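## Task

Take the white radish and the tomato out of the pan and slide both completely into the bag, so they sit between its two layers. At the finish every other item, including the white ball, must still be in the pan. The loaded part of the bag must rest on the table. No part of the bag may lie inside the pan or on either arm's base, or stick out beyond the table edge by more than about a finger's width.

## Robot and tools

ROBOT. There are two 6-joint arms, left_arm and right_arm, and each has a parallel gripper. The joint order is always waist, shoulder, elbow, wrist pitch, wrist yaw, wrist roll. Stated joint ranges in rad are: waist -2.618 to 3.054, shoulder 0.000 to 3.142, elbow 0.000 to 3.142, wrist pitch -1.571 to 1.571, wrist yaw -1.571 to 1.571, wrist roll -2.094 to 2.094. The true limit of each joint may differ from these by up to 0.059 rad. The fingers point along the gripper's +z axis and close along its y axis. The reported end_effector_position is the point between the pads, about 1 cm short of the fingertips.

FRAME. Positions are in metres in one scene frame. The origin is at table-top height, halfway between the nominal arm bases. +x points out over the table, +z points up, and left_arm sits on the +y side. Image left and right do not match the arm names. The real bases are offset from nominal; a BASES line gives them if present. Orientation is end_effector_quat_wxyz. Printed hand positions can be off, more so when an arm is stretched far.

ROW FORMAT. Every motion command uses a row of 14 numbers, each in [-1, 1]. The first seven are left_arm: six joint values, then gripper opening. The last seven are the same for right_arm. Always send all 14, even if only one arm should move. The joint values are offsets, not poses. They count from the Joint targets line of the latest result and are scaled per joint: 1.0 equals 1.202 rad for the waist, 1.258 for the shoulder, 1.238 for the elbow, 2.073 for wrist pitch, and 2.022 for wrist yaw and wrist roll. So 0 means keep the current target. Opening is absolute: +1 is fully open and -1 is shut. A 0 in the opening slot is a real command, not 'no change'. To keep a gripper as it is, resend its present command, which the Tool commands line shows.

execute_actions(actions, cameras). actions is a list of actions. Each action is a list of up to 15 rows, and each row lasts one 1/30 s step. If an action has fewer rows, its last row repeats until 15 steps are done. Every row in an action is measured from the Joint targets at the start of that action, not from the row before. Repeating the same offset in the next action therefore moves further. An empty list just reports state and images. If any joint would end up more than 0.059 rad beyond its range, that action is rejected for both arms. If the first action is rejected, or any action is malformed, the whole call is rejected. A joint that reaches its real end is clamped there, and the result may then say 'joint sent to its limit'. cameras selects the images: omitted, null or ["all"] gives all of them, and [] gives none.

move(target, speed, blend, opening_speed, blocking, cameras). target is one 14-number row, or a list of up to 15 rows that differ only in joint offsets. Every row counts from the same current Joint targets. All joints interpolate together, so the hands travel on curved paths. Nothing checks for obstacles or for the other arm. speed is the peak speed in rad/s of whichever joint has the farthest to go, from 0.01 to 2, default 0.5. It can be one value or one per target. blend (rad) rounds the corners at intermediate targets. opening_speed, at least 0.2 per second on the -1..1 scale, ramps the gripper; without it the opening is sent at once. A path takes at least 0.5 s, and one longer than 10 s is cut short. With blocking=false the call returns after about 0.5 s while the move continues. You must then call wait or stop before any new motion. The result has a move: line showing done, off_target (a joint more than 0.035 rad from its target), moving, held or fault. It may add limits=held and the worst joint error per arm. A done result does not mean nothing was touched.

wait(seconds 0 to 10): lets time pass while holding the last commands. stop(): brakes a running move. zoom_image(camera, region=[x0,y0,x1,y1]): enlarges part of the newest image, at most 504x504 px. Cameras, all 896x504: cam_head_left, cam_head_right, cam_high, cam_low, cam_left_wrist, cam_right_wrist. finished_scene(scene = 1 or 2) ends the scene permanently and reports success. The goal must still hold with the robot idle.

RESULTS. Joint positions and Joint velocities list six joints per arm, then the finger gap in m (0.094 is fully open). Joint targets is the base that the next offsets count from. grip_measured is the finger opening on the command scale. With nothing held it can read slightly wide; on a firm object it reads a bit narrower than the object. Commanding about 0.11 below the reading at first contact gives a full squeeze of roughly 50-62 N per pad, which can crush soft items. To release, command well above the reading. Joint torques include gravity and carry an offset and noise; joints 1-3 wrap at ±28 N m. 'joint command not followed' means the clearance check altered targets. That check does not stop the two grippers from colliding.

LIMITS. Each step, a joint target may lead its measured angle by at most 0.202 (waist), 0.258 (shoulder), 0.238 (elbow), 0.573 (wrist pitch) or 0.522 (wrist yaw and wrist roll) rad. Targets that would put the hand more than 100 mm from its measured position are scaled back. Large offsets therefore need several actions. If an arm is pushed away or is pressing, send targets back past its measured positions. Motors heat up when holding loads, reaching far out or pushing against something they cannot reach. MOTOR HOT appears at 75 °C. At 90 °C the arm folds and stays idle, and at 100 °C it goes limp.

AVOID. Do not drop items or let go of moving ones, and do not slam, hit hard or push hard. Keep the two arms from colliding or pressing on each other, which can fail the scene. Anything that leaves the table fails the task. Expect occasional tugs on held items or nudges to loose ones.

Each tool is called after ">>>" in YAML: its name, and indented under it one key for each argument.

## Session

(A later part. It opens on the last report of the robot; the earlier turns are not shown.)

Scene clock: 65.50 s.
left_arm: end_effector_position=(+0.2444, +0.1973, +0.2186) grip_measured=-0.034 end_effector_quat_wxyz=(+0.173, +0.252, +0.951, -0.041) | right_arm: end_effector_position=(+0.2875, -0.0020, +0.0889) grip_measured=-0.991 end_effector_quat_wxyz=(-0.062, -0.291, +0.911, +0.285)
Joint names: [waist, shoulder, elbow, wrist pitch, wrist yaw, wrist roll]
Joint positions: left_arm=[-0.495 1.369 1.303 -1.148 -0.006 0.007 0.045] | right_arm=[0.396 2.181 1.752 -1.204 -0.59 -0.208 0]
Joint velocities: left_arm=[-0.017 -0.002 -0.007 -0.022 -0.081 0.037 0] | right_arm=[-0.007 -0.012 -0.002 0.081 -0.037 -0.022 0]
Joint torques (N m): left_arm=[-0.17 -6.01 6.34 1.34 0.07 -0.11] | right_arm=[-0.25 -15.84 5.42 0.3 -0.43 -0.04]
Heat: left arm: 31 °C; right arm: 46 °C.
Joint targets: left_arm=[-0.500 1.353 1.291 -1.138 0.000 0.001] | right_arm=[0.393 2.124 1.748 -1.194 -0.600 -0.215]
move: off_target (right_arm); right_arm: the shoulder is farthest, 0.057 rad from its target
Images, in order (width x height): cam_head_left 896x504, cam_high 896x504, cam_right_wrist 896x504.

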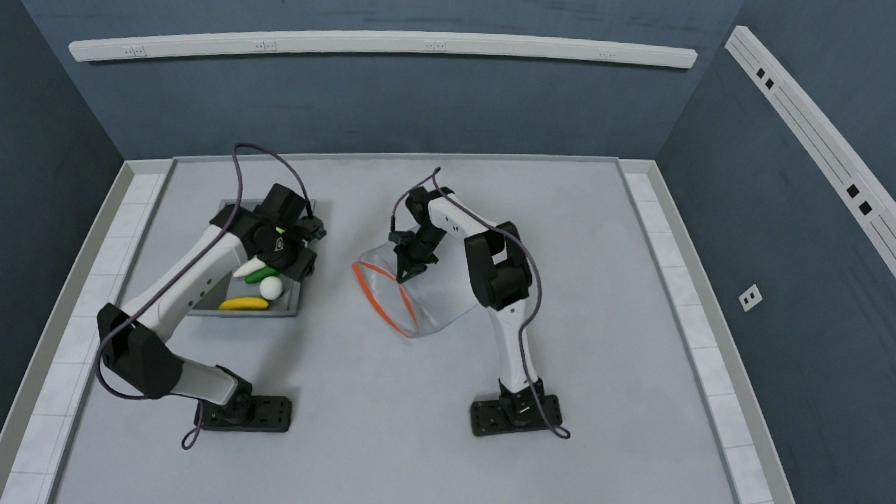

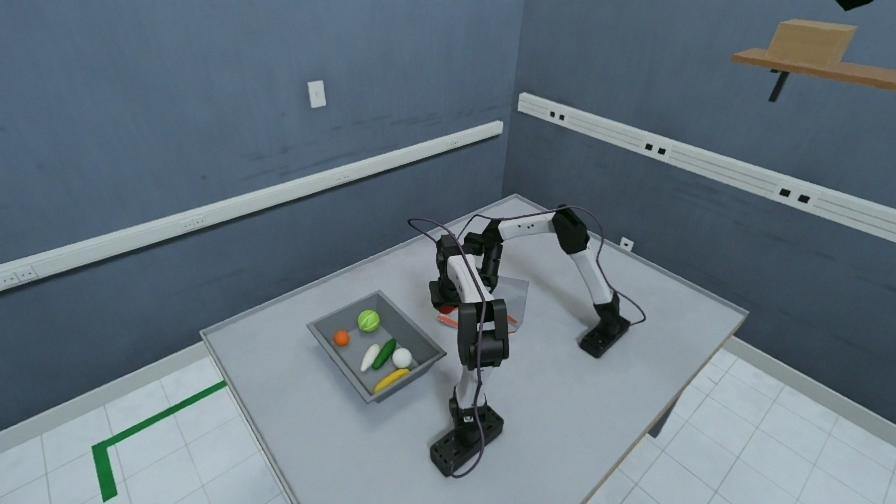

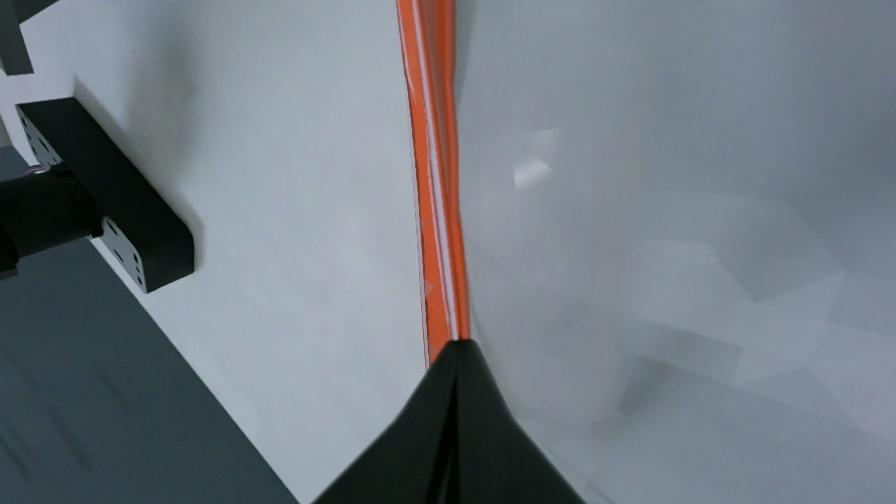

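>>> move:
  target: [-0.3378,-0.0946,-0.8706,0.7037,0,0,-0.2,0,0,0,0,0,0,-1]
  speed: 0.7
  cameras: ["cam_head_left", "cam_high", "cam_left_wrist"]

Scene clock: 68.70 s.
left_arm: end_effector_position=(+0.1647, +0.1066, +0.0565) grip_measured=-0.034 end_effector_quat_wxyz=(+0.373, +0.404, +0.816, -0.179) | right_arm: end_effector_position=(+0.2875, -0.0017, +0.0890) grip_measured=-0.991 end_effector_quat_wxyz=(-0.062, -0.291, +0.911, +0.286)
Joint names: [waist, shoulder, elbow, wrist pitch, wrist yaw, wrist roll]
Joint positions: left_arm=[-0.899 1.251 0.221 0.312 -0.006 0.007 0.045] | right_arm=[0.396 2.181 1.752 -1.204 -0.591 -0.209 0]
Joint velocities: left_arm=[0.012 -0.007 -0.012 -0.007 -0.022 -0.081 0.001] | right_arm=[0.017 0.012 -0.017 0.051 -0.022 -0.037 -0.001]
Joint torques (N m): left_arm=[-0.27 -4.15 5.78 2.17 0.06 -0.11] | right_arm=[-0.2 -15.84 5.44 0.27 -0.41 -0.05]
Heat: left arm: 31 °C; right arm: 46 °C.
Joint targets: left_arm=[-0.906 1.234 0.213 0.320 0.000 0.001] | right_arm=[0.393 2.124 1.748 -1.194 -0.600 -0.215]
move: off_target (right_arm); right_arm: the shoulder is farthest, 0.057 rad from its target
Images, in order (width x height): cam_head_left 896x504, cam_high 896x504, cam_left_wrist 896x504.

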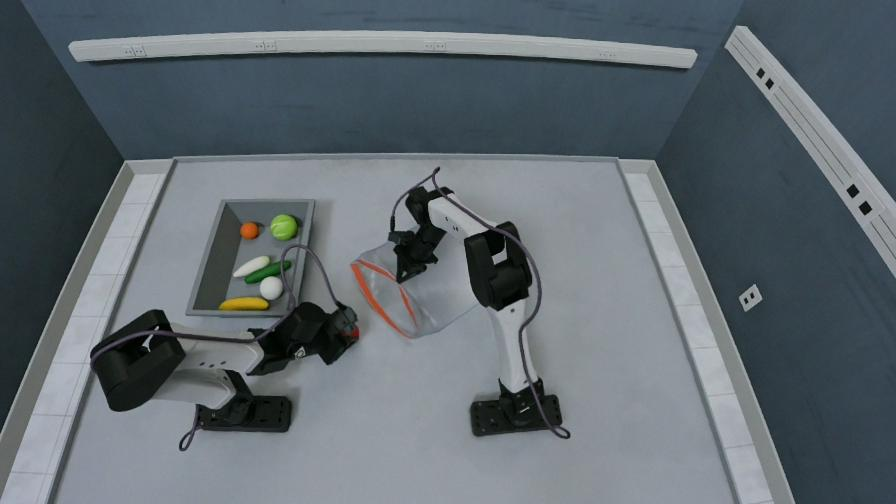

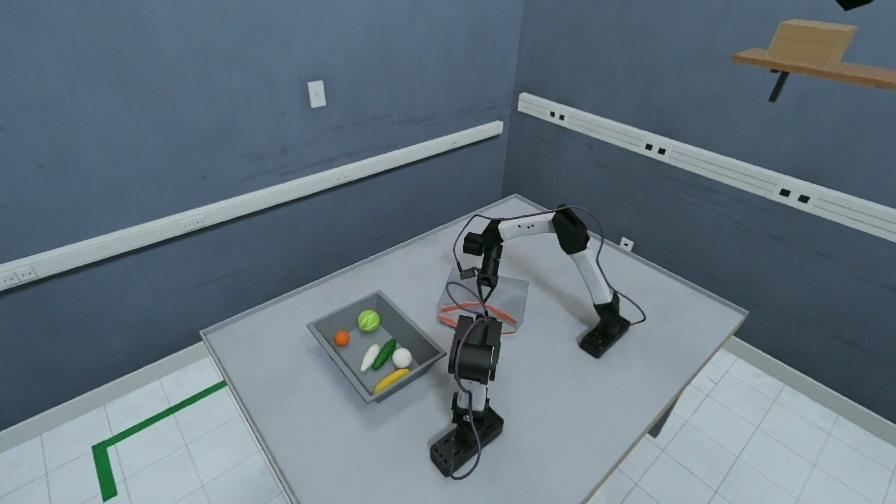

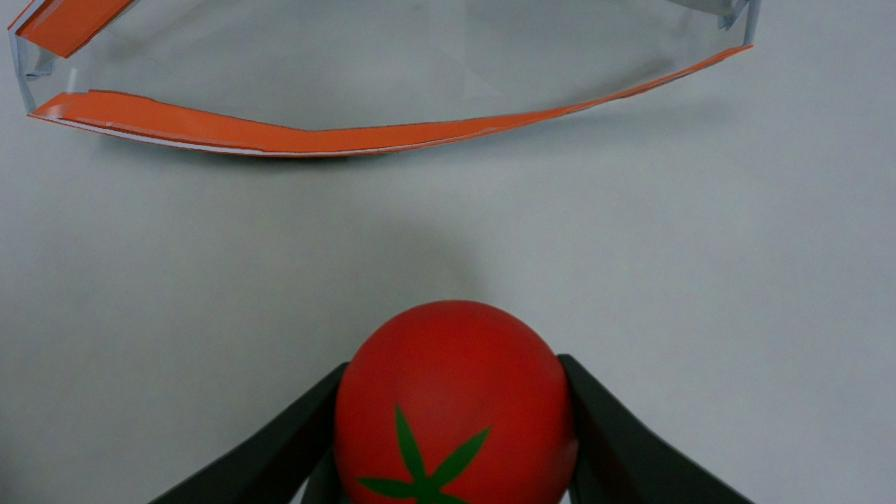

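>>> move:
  target:
    - [0,0.3913,0.3192,0.0473,0,0,-0.2,0,0,0,0,0,0,-1]
    - [0,0.5754,0.4501,0.0809,0,0,-0.2,0,0,0,0,0,0,-1]
  speed: 0.4
  blend: 0.06
  cameras: ["cam_head_left", "cam_high", "cam_left_wrist", "cam_right_wrist"]

Scene clock: 71.83 s.
left_arm: end_effector_position=(+0.2577, -0.0141, +0.0323) grip_measured=-0.034 end_effector_quat_wxyz=(+0.383, +0.402, +0.811, -0.184) | right_arm: end_effector_position=(+0.2875, -0.0017, +0.0890) grip_measured=-0.991 end_effector_quat_wxyz=(-0.062, -0.291, +0.911, +0.286)
Joint names: [waist, shoulder, elbow, wrist pitch, wrist yaw, wrist roll]
Joint positions: left_arm=[-0.899 1.937 0.756 0.488 -0.006 0.007 0.045] | right_arm=[0.396 2.181 1.752 -1.204 -0.591 -0.209 0]
Joint velocities: left_arm=[0.002 -0.002 -0.012 -0.022 0.037 -0.095 0] | right_arm=[0.012 0.007 0.017 -0.066 -0.037 -0.007 0]
Joint torques (N m): left_arm=[-0.28 -6.72 7.2 2.12 0.07 -0.12] | right_arm=[-0.23 -15.83 5.44 0.28 -0.41 -0.05]
Heat: left arm: 31 °C; right arm: 47 °C.
Joint targets: left_arm=[-0.906 1.958 0.770 0.488 0.000 0.001] | right_arm=[0.393 2.124 1.748 -1.194 -0.600 -0.215]
move: off_target (right_arm); right_arm: the shoulder is farthest, 0.057 rad from its target
Images, in order (width x height): cam_head_left 896x504, cam_high 896x504, cam_left_wrist 896x504, cam_right_wrist 896x504.

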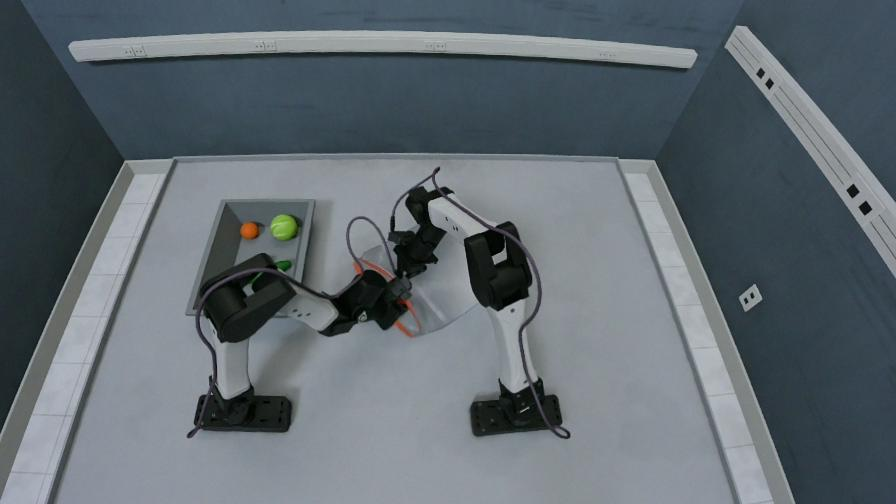

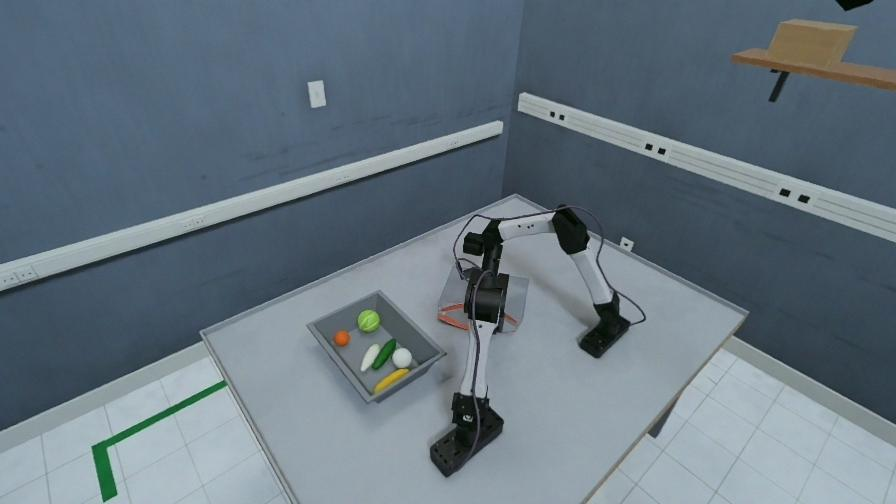

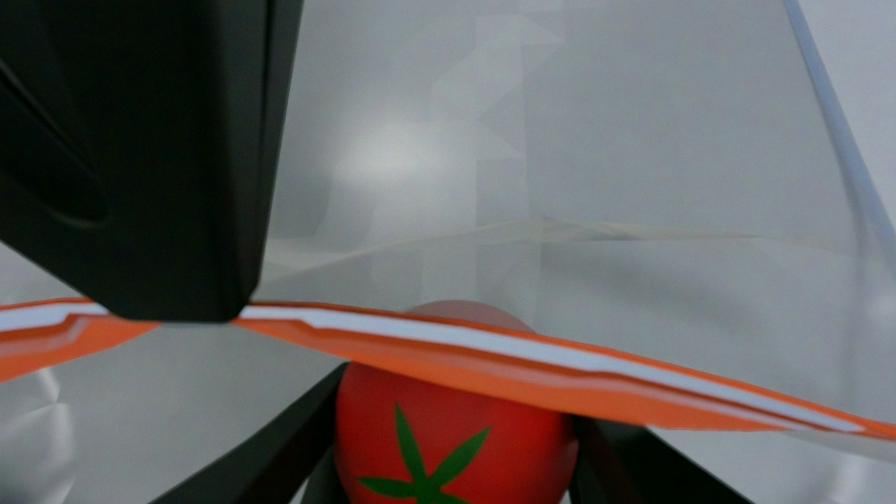

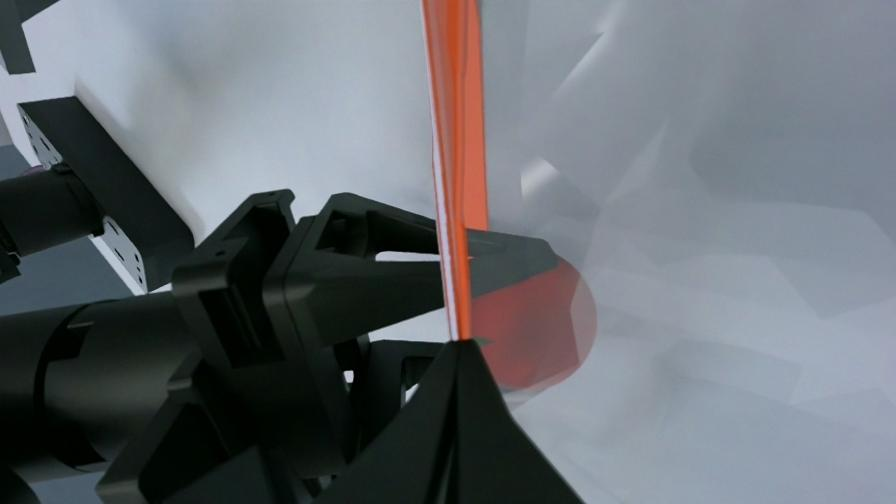

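>>> move:
  target: [-0.025,0.0583,0.0812,-0.0131,0,0,-0.2,0,0,0,0,0,0,-1]
  speed: 0.15
  cameras: ["cam_left_wrist", "cam_right_wrist"]

Scene clock: 73.50 s.
left_arm: end_effector_position=(+0.2642, -0.0373, +0.0324) grip_measured=-0.034 end_effector_quat_wxyz=(+0.389, +0.405, +0.805, -0.191) | right_arm: end_effector_position=(+0.2947, -0.0125, +0.0858) grip_measured=-0.991 end_effector_quat_wxyz=(-0.054, -0.290, +0.916, +0.271)
Joint names: [waist, shoulder, elbow, wrist pitch, wrist yaw, wrist roll]
Joint positions: left_arm=[-0.92 2 0.841 0.483 -0.01 0.001 0.045] | right_arm=[0.376 2.181 1.752 -1.201 -0.557 -0.22 0]
Joint velocities: left_arm=[-0.007 0.012 0.002 -0.051 0.051 -0.037 0] | right_arm=[0.002 0.002 0.017 -0.037 -0.022 0.007 0]
Joint torques (N m): left_arm=[-1.06 -6.53 8.94 1.89 0.09 -0.05] | right_arm=[1.69 -15.87 5.44 0.25 -0.71 0.08]
Heat: left arm: 31 °C; right arm: 47 °C.
Joint targets: left_arm=[-0.936 2.032 0.871 0.461 0.000 0.000] | right_arm=[0.393 2.124 1.748 -1.194 -0.600 -0.215]
move: off_target (right_arm); right_arm: the shoulder is farthest, 0.057 rad from its target
Images, in order (width x height): cam_left_wrist 896x504, cam_right_wrist 896x504.

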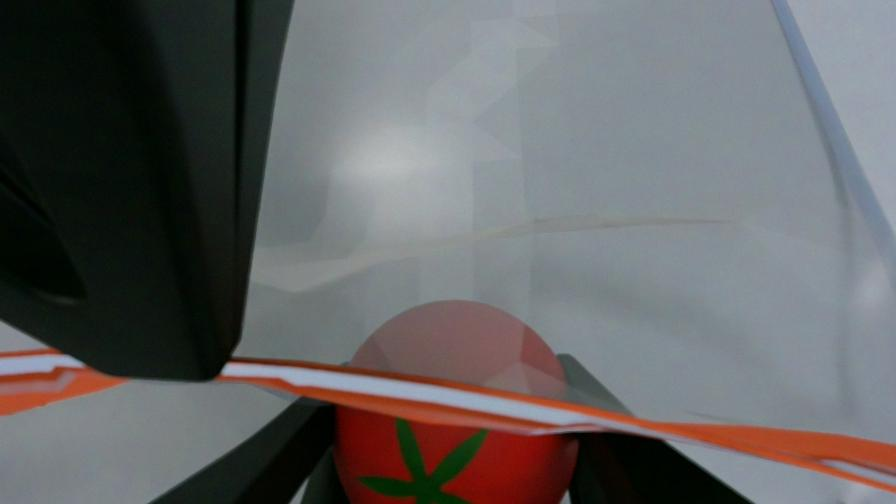

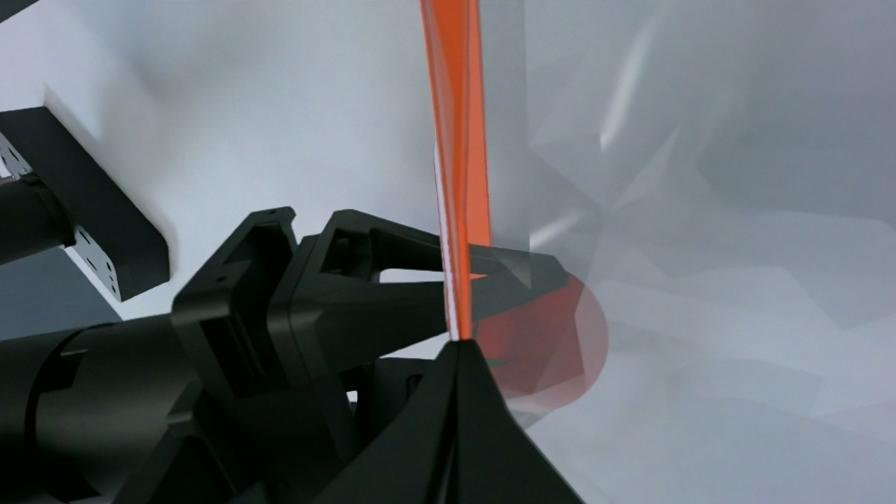

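>>> move:
  target: [0,0,0,0,0,0,0.2,-0.035,-0.008,0,0,0,0,-1]
  speed: 0.2
  opening_speed: 0.5
  cameras: ["cam_left_wrist", "cam_right_wrist"]

Scene clock: 75.53 s.
left_arm: end_effector_position=(+0.2625, -0.0416, +0.0304) grip_measured=+0.198 end_effector_quat_wxyz=(+0.386, +0.408, +0.805, -0.191) | right_arm: end_effector_position=(+0.2984, -0.0145, +0.0937) grip_measured=-0.991 end_effector_quat_wxyz=(-0.047, -0.280, +0.915, +0.287)
Joint names: [waist, shoulder, elbow, wrist pitch, wrist yaw, wrist roll]
Joint positions: left_arm=[-0.928 2.012 0.855 0.477 -0.01 0.001 0.056] | right_arm=[0.357 2.169 1.752 -1.201 -0.589 -0.219 0]
Joint velocities: left_arm=[0.007 -0.007 0.012 0.022 0.022 -0.022 0] | right_arm=[0.002 0.002 0.007 -0.081 0.037 0.007 0]
Joint torques (N m): left_arm=[-0.39 -7.58 7.54 1.94 0.1 -0.05] | right_arm=[-0.55 -15.56 5.46 0.28 -0.44 0.04]
Heat: left arm: 31 °C; right arm: 47 °C.
Joint targets: left_arm=[-0.936 2.032 0.871 0.461 0.000 0.000] | right_arm=[0.351 2.114 1.748 -1.194 -0.600 -0.215]
move: off_target (right_arm); right_arm: the shoulder is farthest, 0.055 rad from its target
Images, in order (width x height): cam_left_wrist 896x504, cam_right_wrist 896x504.

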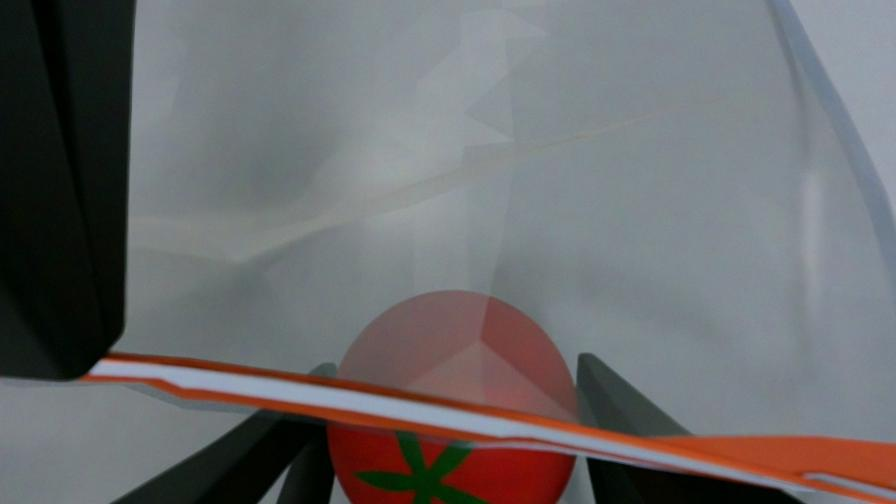

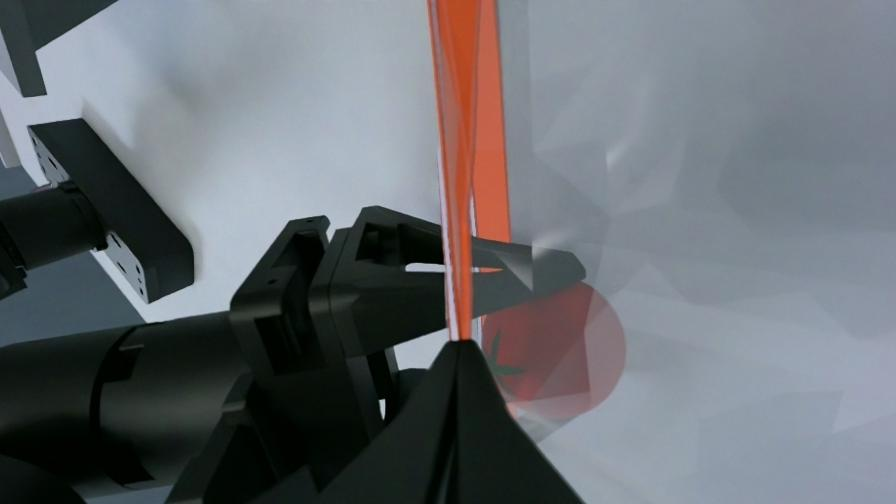

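>>> move:
  target:
    - [0,-0.1812,-0.2299,0.0273,0,0,0.3,0,0,0,0,0,0,-1]
    - [0,-0.5219,-0.4869,-0.026,0,0,0.3,0,0,0,0,0,0,-1]
  speed: [0.2, 0.5]
  blend: 0.05
  opening_speed: 0.4
  cameras: ["cam_head_left", "cam_left_wrist", "cam_right_wrist"]

Scene clock: 79.07 s.
left_arm: end_effector_position=(+0.1730, +0.0816, +0.0572) grip_measured=+0.298 end_effector_quat_wxyz=(+0.383, +0.409, +0.806, -0.190) | right_arm: end_effector_position=(+0.2983, -0.0144, +0.0938) grip_measured=-0.991 end_effector_quat_wxyz=(-0.047, -0.280, +0.915, +0.288)
Joint names: [waist, shoulder, elbow, wrist pitch, wrist yaw, wrist roll]
Joint positions: left_arm=[-0.928 1.39 0.279 0.424 -0.01 0 0.061] | right_arm=[0.357 2.169 1.752 -1.201 -0.59 -0.219 0]
Joint velocities: left_arm=[-0.002 -0.002 -0.002 -0.037 -0.095 -0.007 -0.001] | right_arm=[0.002 0.002 -0.007 -0.022 -0.037 0.007 0]
Joint torques (N m): left_arm=[-0.39 -4.93 5.19 1.91 0.11 -0.05] | right_arm=[-0.51 -15.54 5.48 0.28 -0.41 0.06]
Heat: left arm: 31 °C; right arm: 48 °C.
Joint targets: left_arm=[-0.936 1.375 0.268 0.407 0.000 0.000] | right_arm=[0.351 2.114 1.748 -1.194 -0.600 -0.215]
move: off_target (right_arm); right_arm: the shoulder is farthest, 0.055 rad from its target
Images, in order (width x height): cam_head_left 896x504, cam_left_wrist 896x504, cam_right_wrist 896x504.

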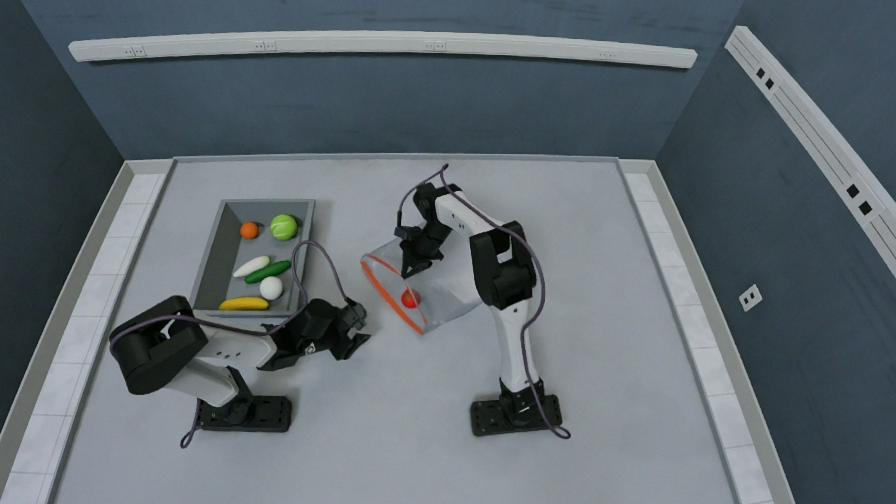

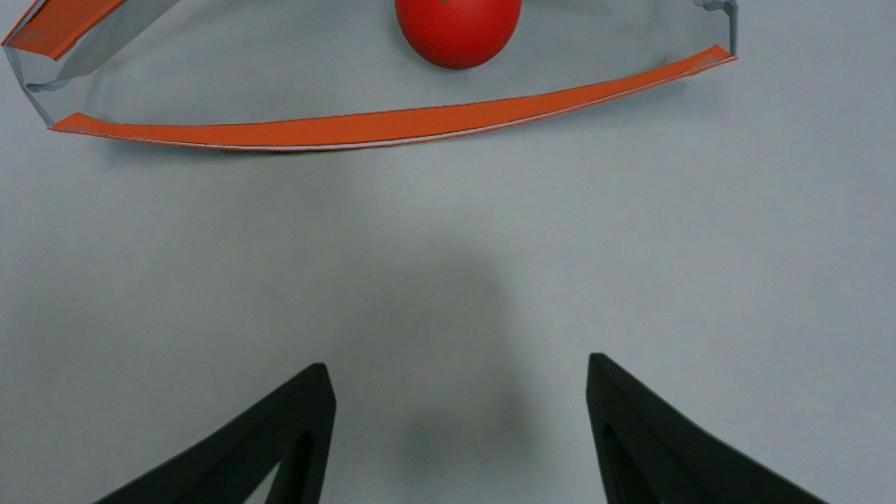

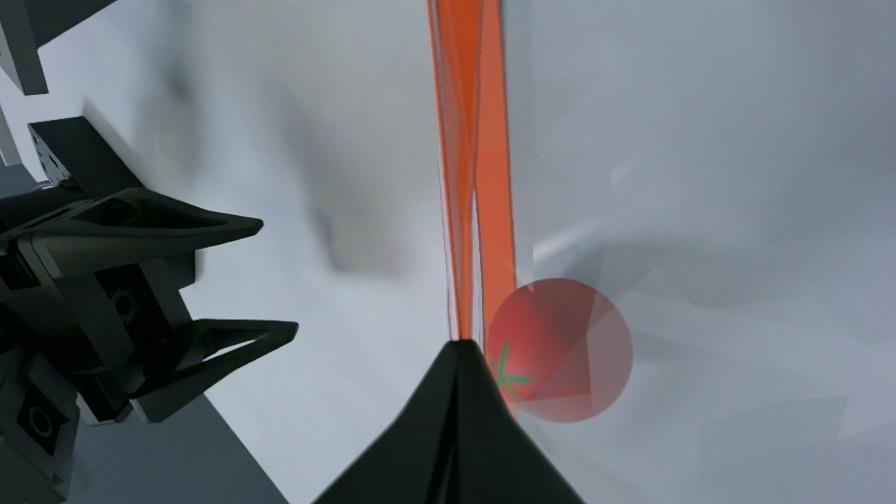

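>>> zoom_image:
  camera: "cam_head_left"
  region: [180, 190, 340, 330]

Scaled by 3.150 from the camera's 896x504 image, which has a finer 1280x720 frame.

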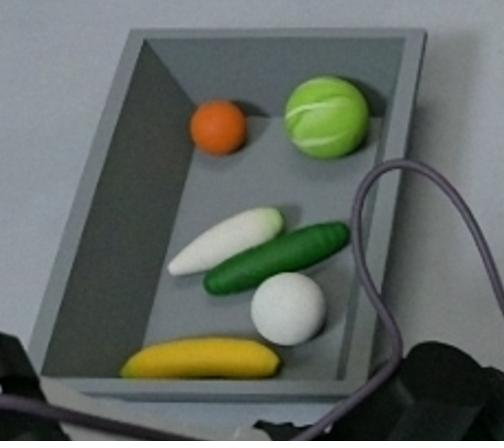

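>>> move:
  target: [0.404,-0.0175,0.8263,-0.7453,0,0,0.6,0,0,0,0,0,0,-1]
  speed: 0.9
  opening_speed: 0.5
  cameras: []

>>> execute_actions:
  actions: []
  cameras: []

Scene clock: 86.30 s.
left_arm: end_effector_position=(+0.2498, +0.2084, +0.2119) grip_measured=+0.598 end_effector_quat_wxyz=(+0.173, +0.229, +0.957, -0.038) | right_arm: end_effector_position=(+0.2983, -0.0143, +0.0938) grip_measured=-0.991 end_effector_quat_wxyz=(-0.047, -0.280, +0.915, +0.288)
Joint names: [waist, shoulder, elbow, wrist pitch, wrist yaw, wrist roll]
Joint positions: left_arm=[-0.455 1.364 1.273 -1.124 -0.008 0 0.075] | right_arm=[0.357 2.169 1.752 -1.201 -0.591 -0.219 0]
Joint velocities: left_arm=[0.002 0.002 -0.002 -0.081 -0.037 0.051 -0.001] | right_arm=[0.002 -0.027 -0.002 0.022 -0.022 0.007 -0.001]
Joint torques (N m): left_arm=[0.59 -5.67 9.35 1.06 0.08 -0.04] | right_arm=[-0.53 -15.56 5.45 0.27 -0.41 0.06]
Heat: left arm: 30 °C; right arm: 50 °C.
Joint targets: left_arm=[-0.450 1.353 1.291 -1.138 0.000 0.000] | right_arm=[0.351 2.114 1.748 -1.194 -0.600 -0.215]
move: off_target (right_arm); right_arm: the shoulder is farthest, 0.055 rad from its target
No camera images: "cameras" was empty.

Scene clock: 86.30 s.
left_arm: end_effector_position=(+0.2498, +0.2084, +0.2119) grip_measured=+0.598 end_effector_quat_wxyz=(+0.173, +0.229, +0.957, -0.038) | right_arm: end_effector_position=(+0.2983, -0.0143, +0.0938) grip_measured=-0.991 end_effector_quat_wxyz=(-0.047, -0.280, +0.915, +0.288)
Joint names: [waist, shoulder, elbow, wrist pitch, wrist yaw, wrist roll]
Joint positions: left_arm=[-0.455 1.364 1.273 -1.124 -0.008 0 0.075] | right_arm=[0.357 2.169 1.752 -1.201 -0.591 -0.219 0]
Joint velocities: left_arm=[0.002 0.002 -0.002 -0.081 -0.037 0.051 -0.001] | right_arm=[0.002 -0.027 -0.002 0.022 -0.022 0.007 -0.001]
Joint torques (N m): left_arm=[0.59 -5.67 9.35 1.06 0.08 -0.04] | right_arm=[-0.53 -15.56 5.45 0.27 -0.41 0.06]
Heat: left arm: 30 °C; right arm: 50 °C.
Joint targets: left_arm=[-0.450 1.353 1.291 -1.138 0.000 0.000] | right_arm=[0.351 2.114 1.748 -1.194 -0.600 -0.215]
Tool commands: left_gripper/opening=+0.6 right_gripper/opening=-1.0
No camera images: "cameras" was empty.

>>> move:
  target: [0.8977,0.4467,0.2738,-0.0902,0.3017,0.8106,0.6,0,0,0,0,0,0,-1]
  speed: 0.9
  cameras: ["cam_left_wrist", "cam_head_left"]

Scene clock: 89.27 s.
left_arm: end_effector_position=(+0.3228, +0.4669, +0.1683) grip_measured=+0.598 end_effector_quat_wxyz=(+0.260, +0.460, +0.837, -0.141) | right_arm: end_effector_position=(+0.2983, -0.0143, +0.0938) grip_measured=-0.991 end_effector_quat_wxyz=(-0.047, -0.280, +0.915, +0.288)
Joint names: [waist, shoulder, elbow, wrist pitch, wrist yaw, wrist roll]
Joint positions: left_arm=[0.632 1.899 1.61 -1.313 0.6 1.63 0.075] | right_arm=[0.357 2.169 1.752 -1.201 -0.591 -0.219 0]
Joint velocities: left_arm=[-0.007 -0.007 -0.012 0.051 0.022 -0.037 -0.001] | right_arm=[-0.002 -0.002 0.007 -0.095 -0.007 -0.051 0.001]
Joint torques (N m): left_arm=[-0.03 -7.69 8.8 0.1 0.48 0.02] | right_arm=[-0.51 -15.54 5.45 0.28 -0.41 0.05]
Heat: left arm: 31 °C; right arm: 50 °C.
Joint targets: left_arm=[0.629 1.915 1.630 -1.325 0.610 1.639] | right_arm=[0.351 2.114 1.748 -1.194 -0.600 -0.215]
move: off_target (right_arm); right_arm: the shoulder is farthest, 0.055 rad from its target
Images, in order (width x height): cam_head_left 896x504, cam_left_wrist 896x504.

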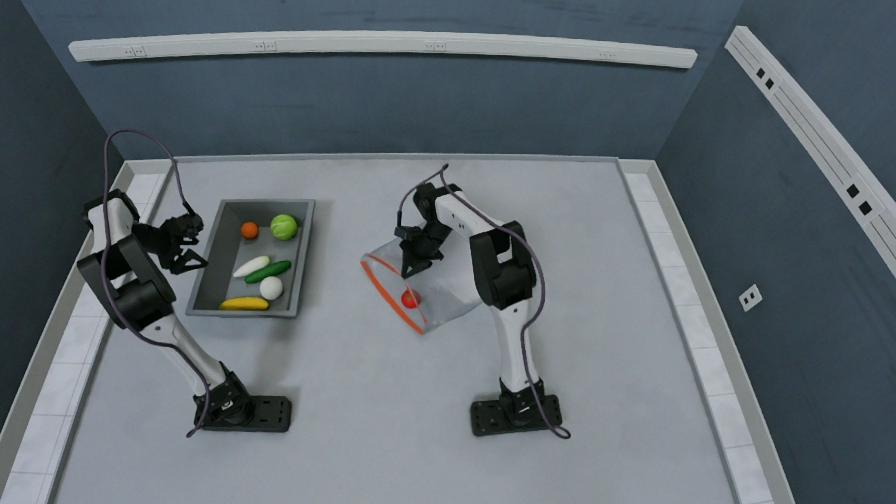

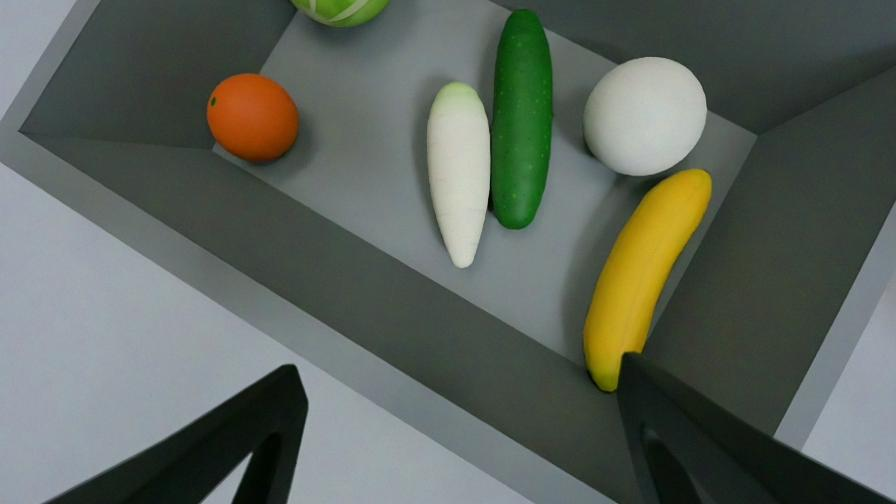

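>>> move:
  target: [-0.106,0.0456,-0.2528,0.2274,-0.0009,-0.0872,0.2,0,0,0,0,0,0,-1]
  speed: 0.5
  opening_speed: 0.6
  cameras: ["cam_left_wrist"]

Scene clock: 92.53 s.
left_arm: end_effector_position=(+0.3524, +0.4319, +0.0801) grip_measured=+0.202 end_effector_quat_wxyz=(+0.266, +0.460, +0.836, -0.134) | right_arm: end_effector_position=(+0.2983, -0.0143, +0.0938) grip_measured=-0.991 end_effector_quat_wxyz=(-0.047, -0.280, +0.915, +0.288)
Joint names: [waist, shoulder, elbow, wrist pitch, wrist yaw, wrist roll]
Joint positions: left_arm=[0.506 1.957 1.326 -0.864 0.601 1.473 0.056] | right_arm=[0.357 2.169 1.752 -1.201 -0.591 -0.219 0]
Joint velocities: left_arm=[0.007 0.012 -0.012 0.037 -0.081 0.037 0.001] | right_arm=[0.002 -0.017 -0.002 0.007 0.007 -0.051 -0.001]
Joint torques (N m): left_arm=[-0.1 -7.95 5.67 0.59 0.46 -0.14] | right_arm=[-0.51 -15.54 5.45 0.28 -0.42 0.06]
Heat: left arm: 31 °C; right arm: 51 °C.
Joint targets: left_arm=[0.502 1.972 1.317 -0.854 0.608 1.463] | right_arm=[0.351 2.114 1.748 -1.194 -0.600 -0.215]
move: off_target (right_arm); right_arm: the shoulder is farthest, 0.055 rad from its target
Images, in order (width x height): cam_left_wrist 896x504.

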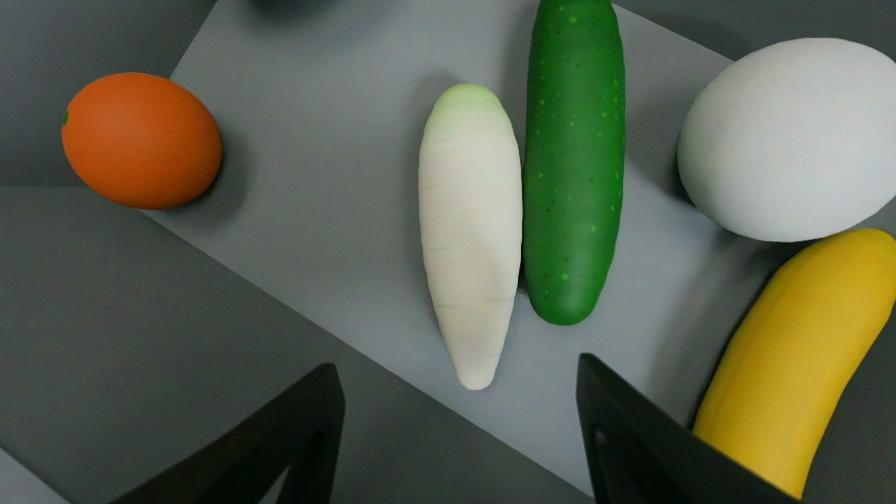

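>>> move:
  target: [-0.0587,0.093,-0.0519,0.1108,-0.0029,-0.0421,0.2,0,0,0,0,0,0,-1]
  speed: 0.15
  cameras: ["cam_left_wrist"]

Scene clock: 95.57 s.
left_arm: end_effector_position=(+0.3808, +0.4113, +0.0460) grip_measured=+0.201 end_effector_quat_wxyz=(+0.291, +0.468, +0.825, -0.127) | right_arm: end_effector_position=(+0.2983, -0.0143, +0.0938) grip_measured=-0.991 end_effector_quat_wxyz=(-0.047, -0.280, +0.915, +0.288)
Joint names: [waist, shoulder, elbow, wrist pitch, wrist yaw, wrist roll]
Joint positions: left_arm=[0.435 2.039 1.276 -0.641 0.629 1.398 0.056] | right_arm=[0.357 2.169 1.752 -1.201 -0.591 -0.219 0]
Joint velocities: left_arm=[-0.007 -0.027 0.002 -0.037 0.022 0.022 -0.001] | right_arm=[-0.017 0.002 -0.022 0.051 -0.007 -0.022 0]
Joint torques (N m): left_arm=[-0.09 -5.79 4.15 0.86 0.16 -0.24] | right_arm=[-0.53 -15.54 5.46 0.28 -0.41 0.05]
Heat: left arm: 31 °C; right arm: 51 °C.
Joint targets: left_arm=[0.431 2.089 1.253 -0.624 0.602 1.378] | right_arm=[0.351 2.114 1.748 -1.194 -0.600 -0.215]
move: off_target (left_arm, right_arm); left_arm: the shoulder is farthest, 0.050 rad from its target; right_arm: the shoulder is farthest, 0.055 rad from its target
Images, in order (width x height): cam_left_wrist 896x504.

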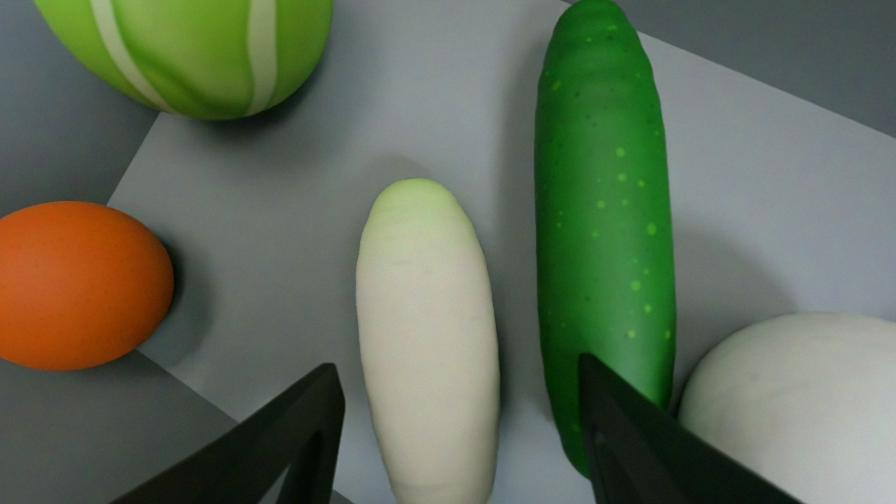

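>>> move:
  target: [0.0151,-0.0216,0.1292,-0.0736,-0.0032,-0.0309,0.2,0,0,0,0,0,0,-1]
  speed: 0.25
  cameras: ["cam_left_wrist"]

Scene clock: 98.50 s.
left_arm: end_effector_position=(+0.3925, +0.4214, +0.0669) grip_measured=+0.201 end_effector_quat_wxyz=(+0.281, +0.436, +0.844, -0.135) | right_arm: end_effector_position=(+0.2983, -0.0143, +0.0938) grip_measured=-0.991 end_effector_quat_wxyz=(-0.047, -0.280, +0.915, +0.288)
Joint names: [waist, shoulder, elbow, wrist pitch, wrist yaw, wrist roll]
Joint positions: left_arm=[0.441 2.053 1.397 -0.756 0.616 1.329 0.056] | right_arm=[0.357 2.169 1.752 -1.201 -0.591 -0.219 0]
Joint velocities: left_arm=[0.002 0.002 0.007 0.007 0.007 -0.066 0] | right_arm=[0.002 -0.007 -0.012 0.051 0.037 0.022 -0.002]
Joint torques (N m): left_arm=[0.79 -9.32 8.21 0.42 0.21 -0.16] | right_arm=[-0.51 -15.56 5.46 0.28 -0.41 0.06]
Heat: left arm: 31 °C; right arm: 52 °C.
Joint targets: left_arm=[0.449 2.062 1.413 -0.776 0.596 1.316] | right_arm=[0.351 2.114 1.748 -1.194 -0.600 -0.215]
move: off_target (right_arm); right_arm: the shoulder is farthest, 0.055 rad from its target
Images, in order (width x height): cam_left_wrist 896x504.

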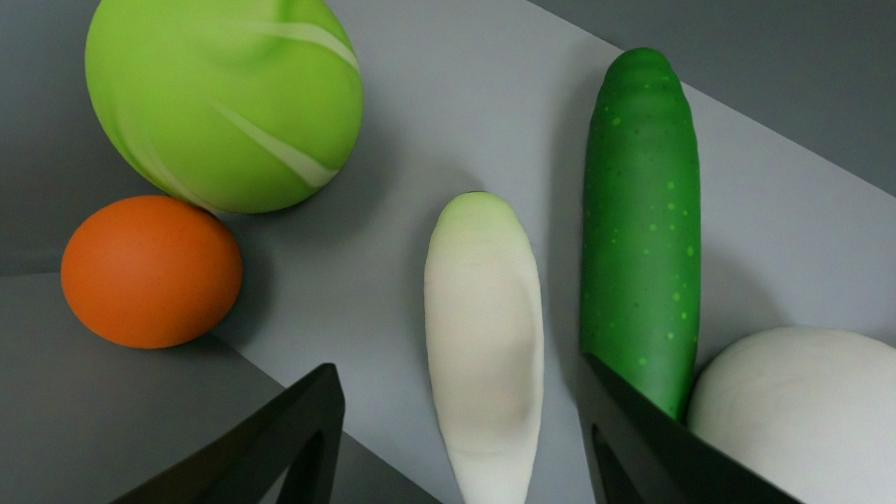

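>>> move:
  target: [0,0.0637,-0.0599,0.0744,0,0,0.2,0,0,0,0,0,0,-1]
  speed: 0.12
  cameras: ["cam_left_wrist"]

Scene clock: 100.77 s.
left_arm: end_effector_position=(+0.3972, +0.4235, +0.0334) grip_measured=+0.201 end_effector_quat_wxyz=(+0.284, +0.437, +0.843, -0.130) | right_arm: end_effector_position=(+0.2983, -0.0143, +0.0938) grip_measured=-0.991 end_effector_quat_wxyz=(-0.047, -0.280, +0.915, +0.288)
Joint names: [waist, shoulder, elbow, wrist pitch, wrist yaw, wrist roll]
Joint positions: left_arm=[0.441 2.119 1.35 -0.63 0.616 1.327 0.056] | right_arm=[0.357 2.169 1.752 -1.201 -0.591 -0.219 0]
Joint velocities: left_arm=[0.002 0.022 -0.017 0.007 -0.022 0.007 -0.001] | right_arm=[-0.002 -0.012 0.002 0.022 -0.037 -0.11 0]
Joint torques (N m): left_arm=[0.79 -8.51 5.16 0.79 0.2 -0.15] | right_arm=[-0.53 -15.54 5.46 0.28 -0.41 0.06]
Heat: left arm: 31 °C; right arm: 52 °C.
Joint targets: left_arm=[0.449 2.142 1.339 -0.622 0.596 1.316] | right_arm=[0.351 2.114 1.748 -1.194 -0.600 -0.215]
move: off_target (right_arm); right_arm: the shoulder is farthest, 0.055 rad from its target
Images, in order (width x height): cam_left_wrist 896x504.

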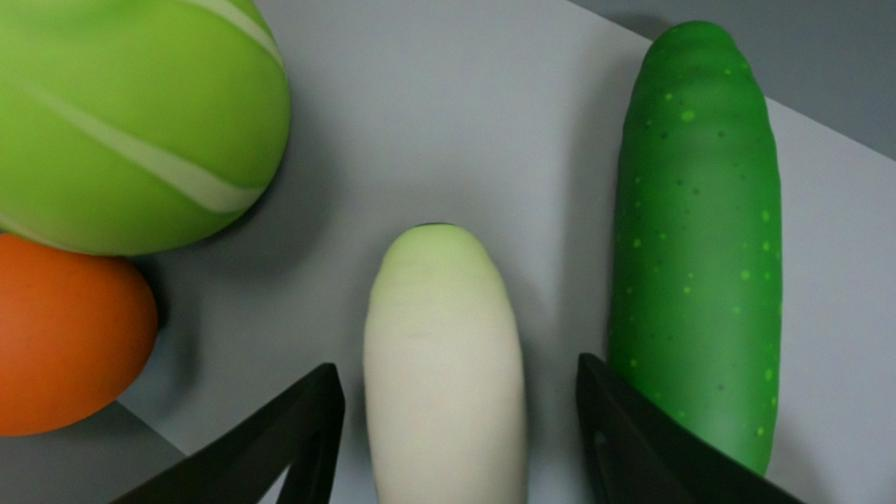

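>>> move:
  target: [0,0.0172,-0.0162,0.0201,0,0,0.2,0,0,0,0,0,0,-1]
  speed: 0.12
  cameras: []

>>> move:
  target: [0,0,0,0,0,0,-0.5,0,0,0,0,0,0,-1]
  opening_speed: 0.6
  cameras: ["cam_left_wrist"]

Scene clock: 102.30 s.
left_arm: end_effector_position=(+0.3988, +0.4243, +0.0265) grip_measured=+0.201 end_effector_quat_wxyz=(+0.288, +0.438, +0.842, -0.125) | right_arm: end_effector_position=(+0.2983, -0.0143, +0.0938) grip_measured=-0.991 end_effector_quat_wxyz=(-0.047, -0.280, +0.915, +0.288)
Joint names: [waist, shoulder, elbow, wrist pitch, wrist yaw, wrist roll]
Joint positions: left_arm=[0.441 2.131 1.335 -0.59 0.616 1.327 0.056] | right_arm=[0.357 2.169 1.752 -1.201 -0.591 -0.219 0]
Joint velocities: left_arm=[-0.007 -0.002 -0.007 0.022 -0.037 0.007 0.001] | right_arm=[-0.012 -0.002 -0.002 -0.007 0.037 0.007 0]
Joint torques (N m): left_arm=[0.8 -7.77 4.68 0.82 0.22 -0.16] | right_arm=[-0.53 -15.56 5.45 0.28 -0.42 0.05]
Heat: left arm: 31 °C; right arm: 52 °C.
Joint targets: left_arm=[0.449 2.164 1.319 -0.581 0.596 1.316] | right_arm=[0.351 2.114 1.748 -1.194 -0.600 -0.215]
move: off_target (right_arm); right_arm: the shoulder is farthest, 0.055 rad from its target
No camera images: "cameras" was empty.

Scene clock: 103.67 s.
left_arm: end_effector_position=(+0.3976, +0.4237, +0.0233) grip_measured=-0.361 end_effector_quat_wxyz=(+0.286, +0.438, +0.843, -0.128) | right_arm: end_effector_position=(+0.2983, -0.0143, +0.0938) grip_measured=-0.991 end_effector_quat_wxyz=(-0.047, -0.280, +0.915, +0.288)
Joint names: [waist, shoulder, elbow, wrist pitch, wrist yaw, wrist roll]
Joint positions: left_arm=[0.441 2.137 1.332 -0.588 0.616 1.327 0.03] | right_arm=[0.357 2.169 1.752 -1.201 -0.591 -0.219 0]
Joint velocities: left_arm=[0.002 0.012 0.002 0.022 -0.037 -0.066 -0.002] | right_arm=[-0.007 -0.017 0.002 0.007 -0.007 -0.066 -0.001]
Joint torques (N m): left_arm=[0.8 -8.29 4.97 0.79 0.21 -0.15] | right_arm=[-0.53 -15.56 5.46 0.28 -0.42 0.05]
Heat: left arm: 31 °C; right arm: 53 °C.
Joint targets: left_arm=[0.449 2.164 1.319 -0.581 0.596 1.316] | right_arm=[0.351 2.114 1.748 -1.194 -0.600 -0.215]
move: off_target (right_arm); right_arm: the shoulder is farthest, 0.055 rad from its target
Images, in order (width x height): cam_left_wrist 896x504.

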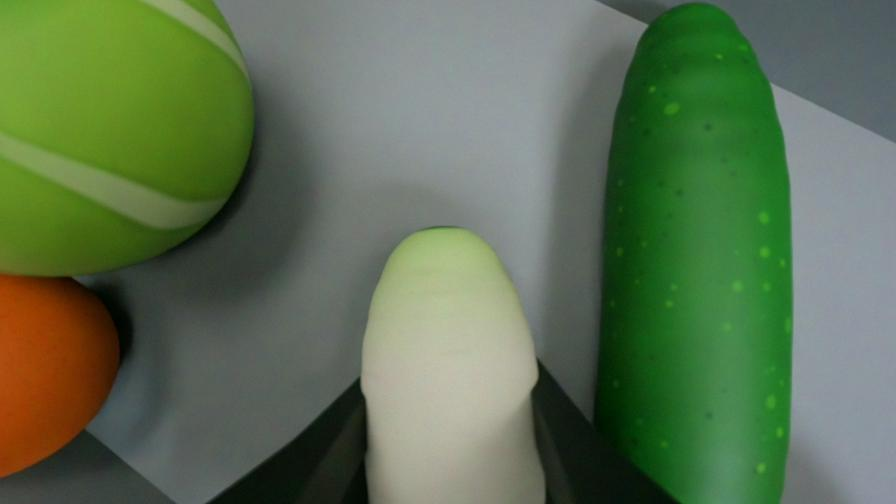

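>>> move:
  target: [-0.0329,-0.2654,0.2573,-0.3018,-0.0034,-0.0236,-0.5,0,0,0,0,0,0,-1]
  speed: 0.4
  cameras: ["cam_head_left", "cam_left_wrist"]

Scene clock: 107.43 s.
left_arm: end_effector_position=(+0.3657, +0.4013, +0.1897) grip_measured=-0.365 end_effector_quat_wxyz=(+0.267, +0.424, +0.853, -0.145) | right_arm: end_effector_position=(+0.2983, -0.0143, +0.0938) grip_measured=-0.991 end_effector_quat_wxyz=(-0.047, -0.280, +0.915, +0.288)
Joint names: [waist, shoulder, elbow, wrist pitch, wrist yaw, wrist roll]
Joint positions: left_arm=[0.416 1.849 1.62 -1.193 0.601 1.277 0.03] | right_arm=[0.357 2.169 1.752 -1.201 -0.591 -0.219 0]
Joint velocities: left_arm=[-0.012 0.007 0.002 -0.066 -0.051 -0.051 -0.002] | right_arm=[0.012 -0.002 0.007 -0.095 0.007 0.022 0]
Joint torques (N m): left_arm=[-0.31 -10.3 8.91 0.51 0.28 -0.12] | right_arm=[-0.53 -15.56 5.46 0.28 -0.41 0.06]
Heat: left arm: 32 °C; right arm: 53 °C.
Joint targets: left_arm=[0.410 1.830 1.637 -1.206 0.589 1.268] | right_arm=[0.351 2.114 1.748 -1.194 -0.600 -0.215]
move: off_target (right_arm); right_arm: the shoulder is farthest, 0.055 rad from its target
Images, in order (width x height): cam_head_left 896x504, cam_left_wrist 896x504.

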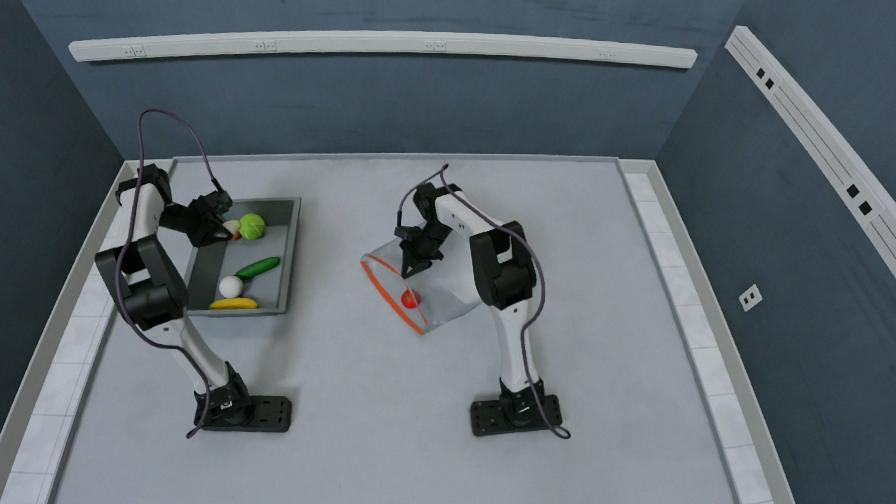

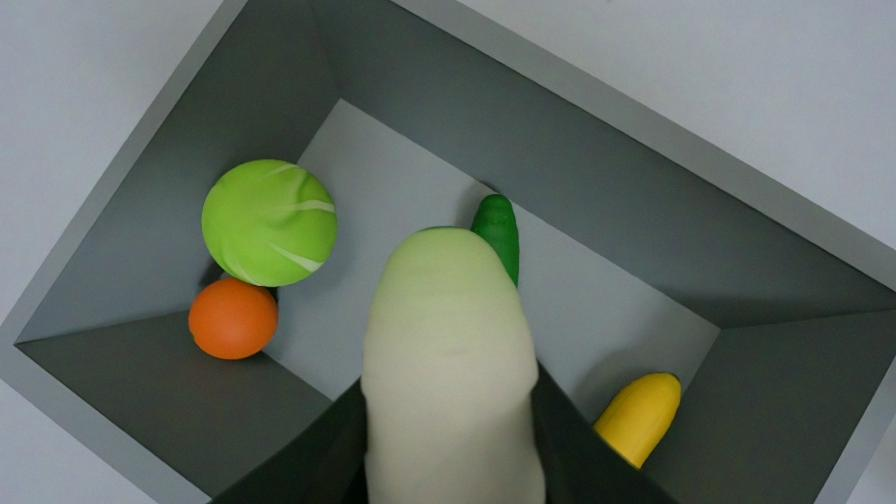

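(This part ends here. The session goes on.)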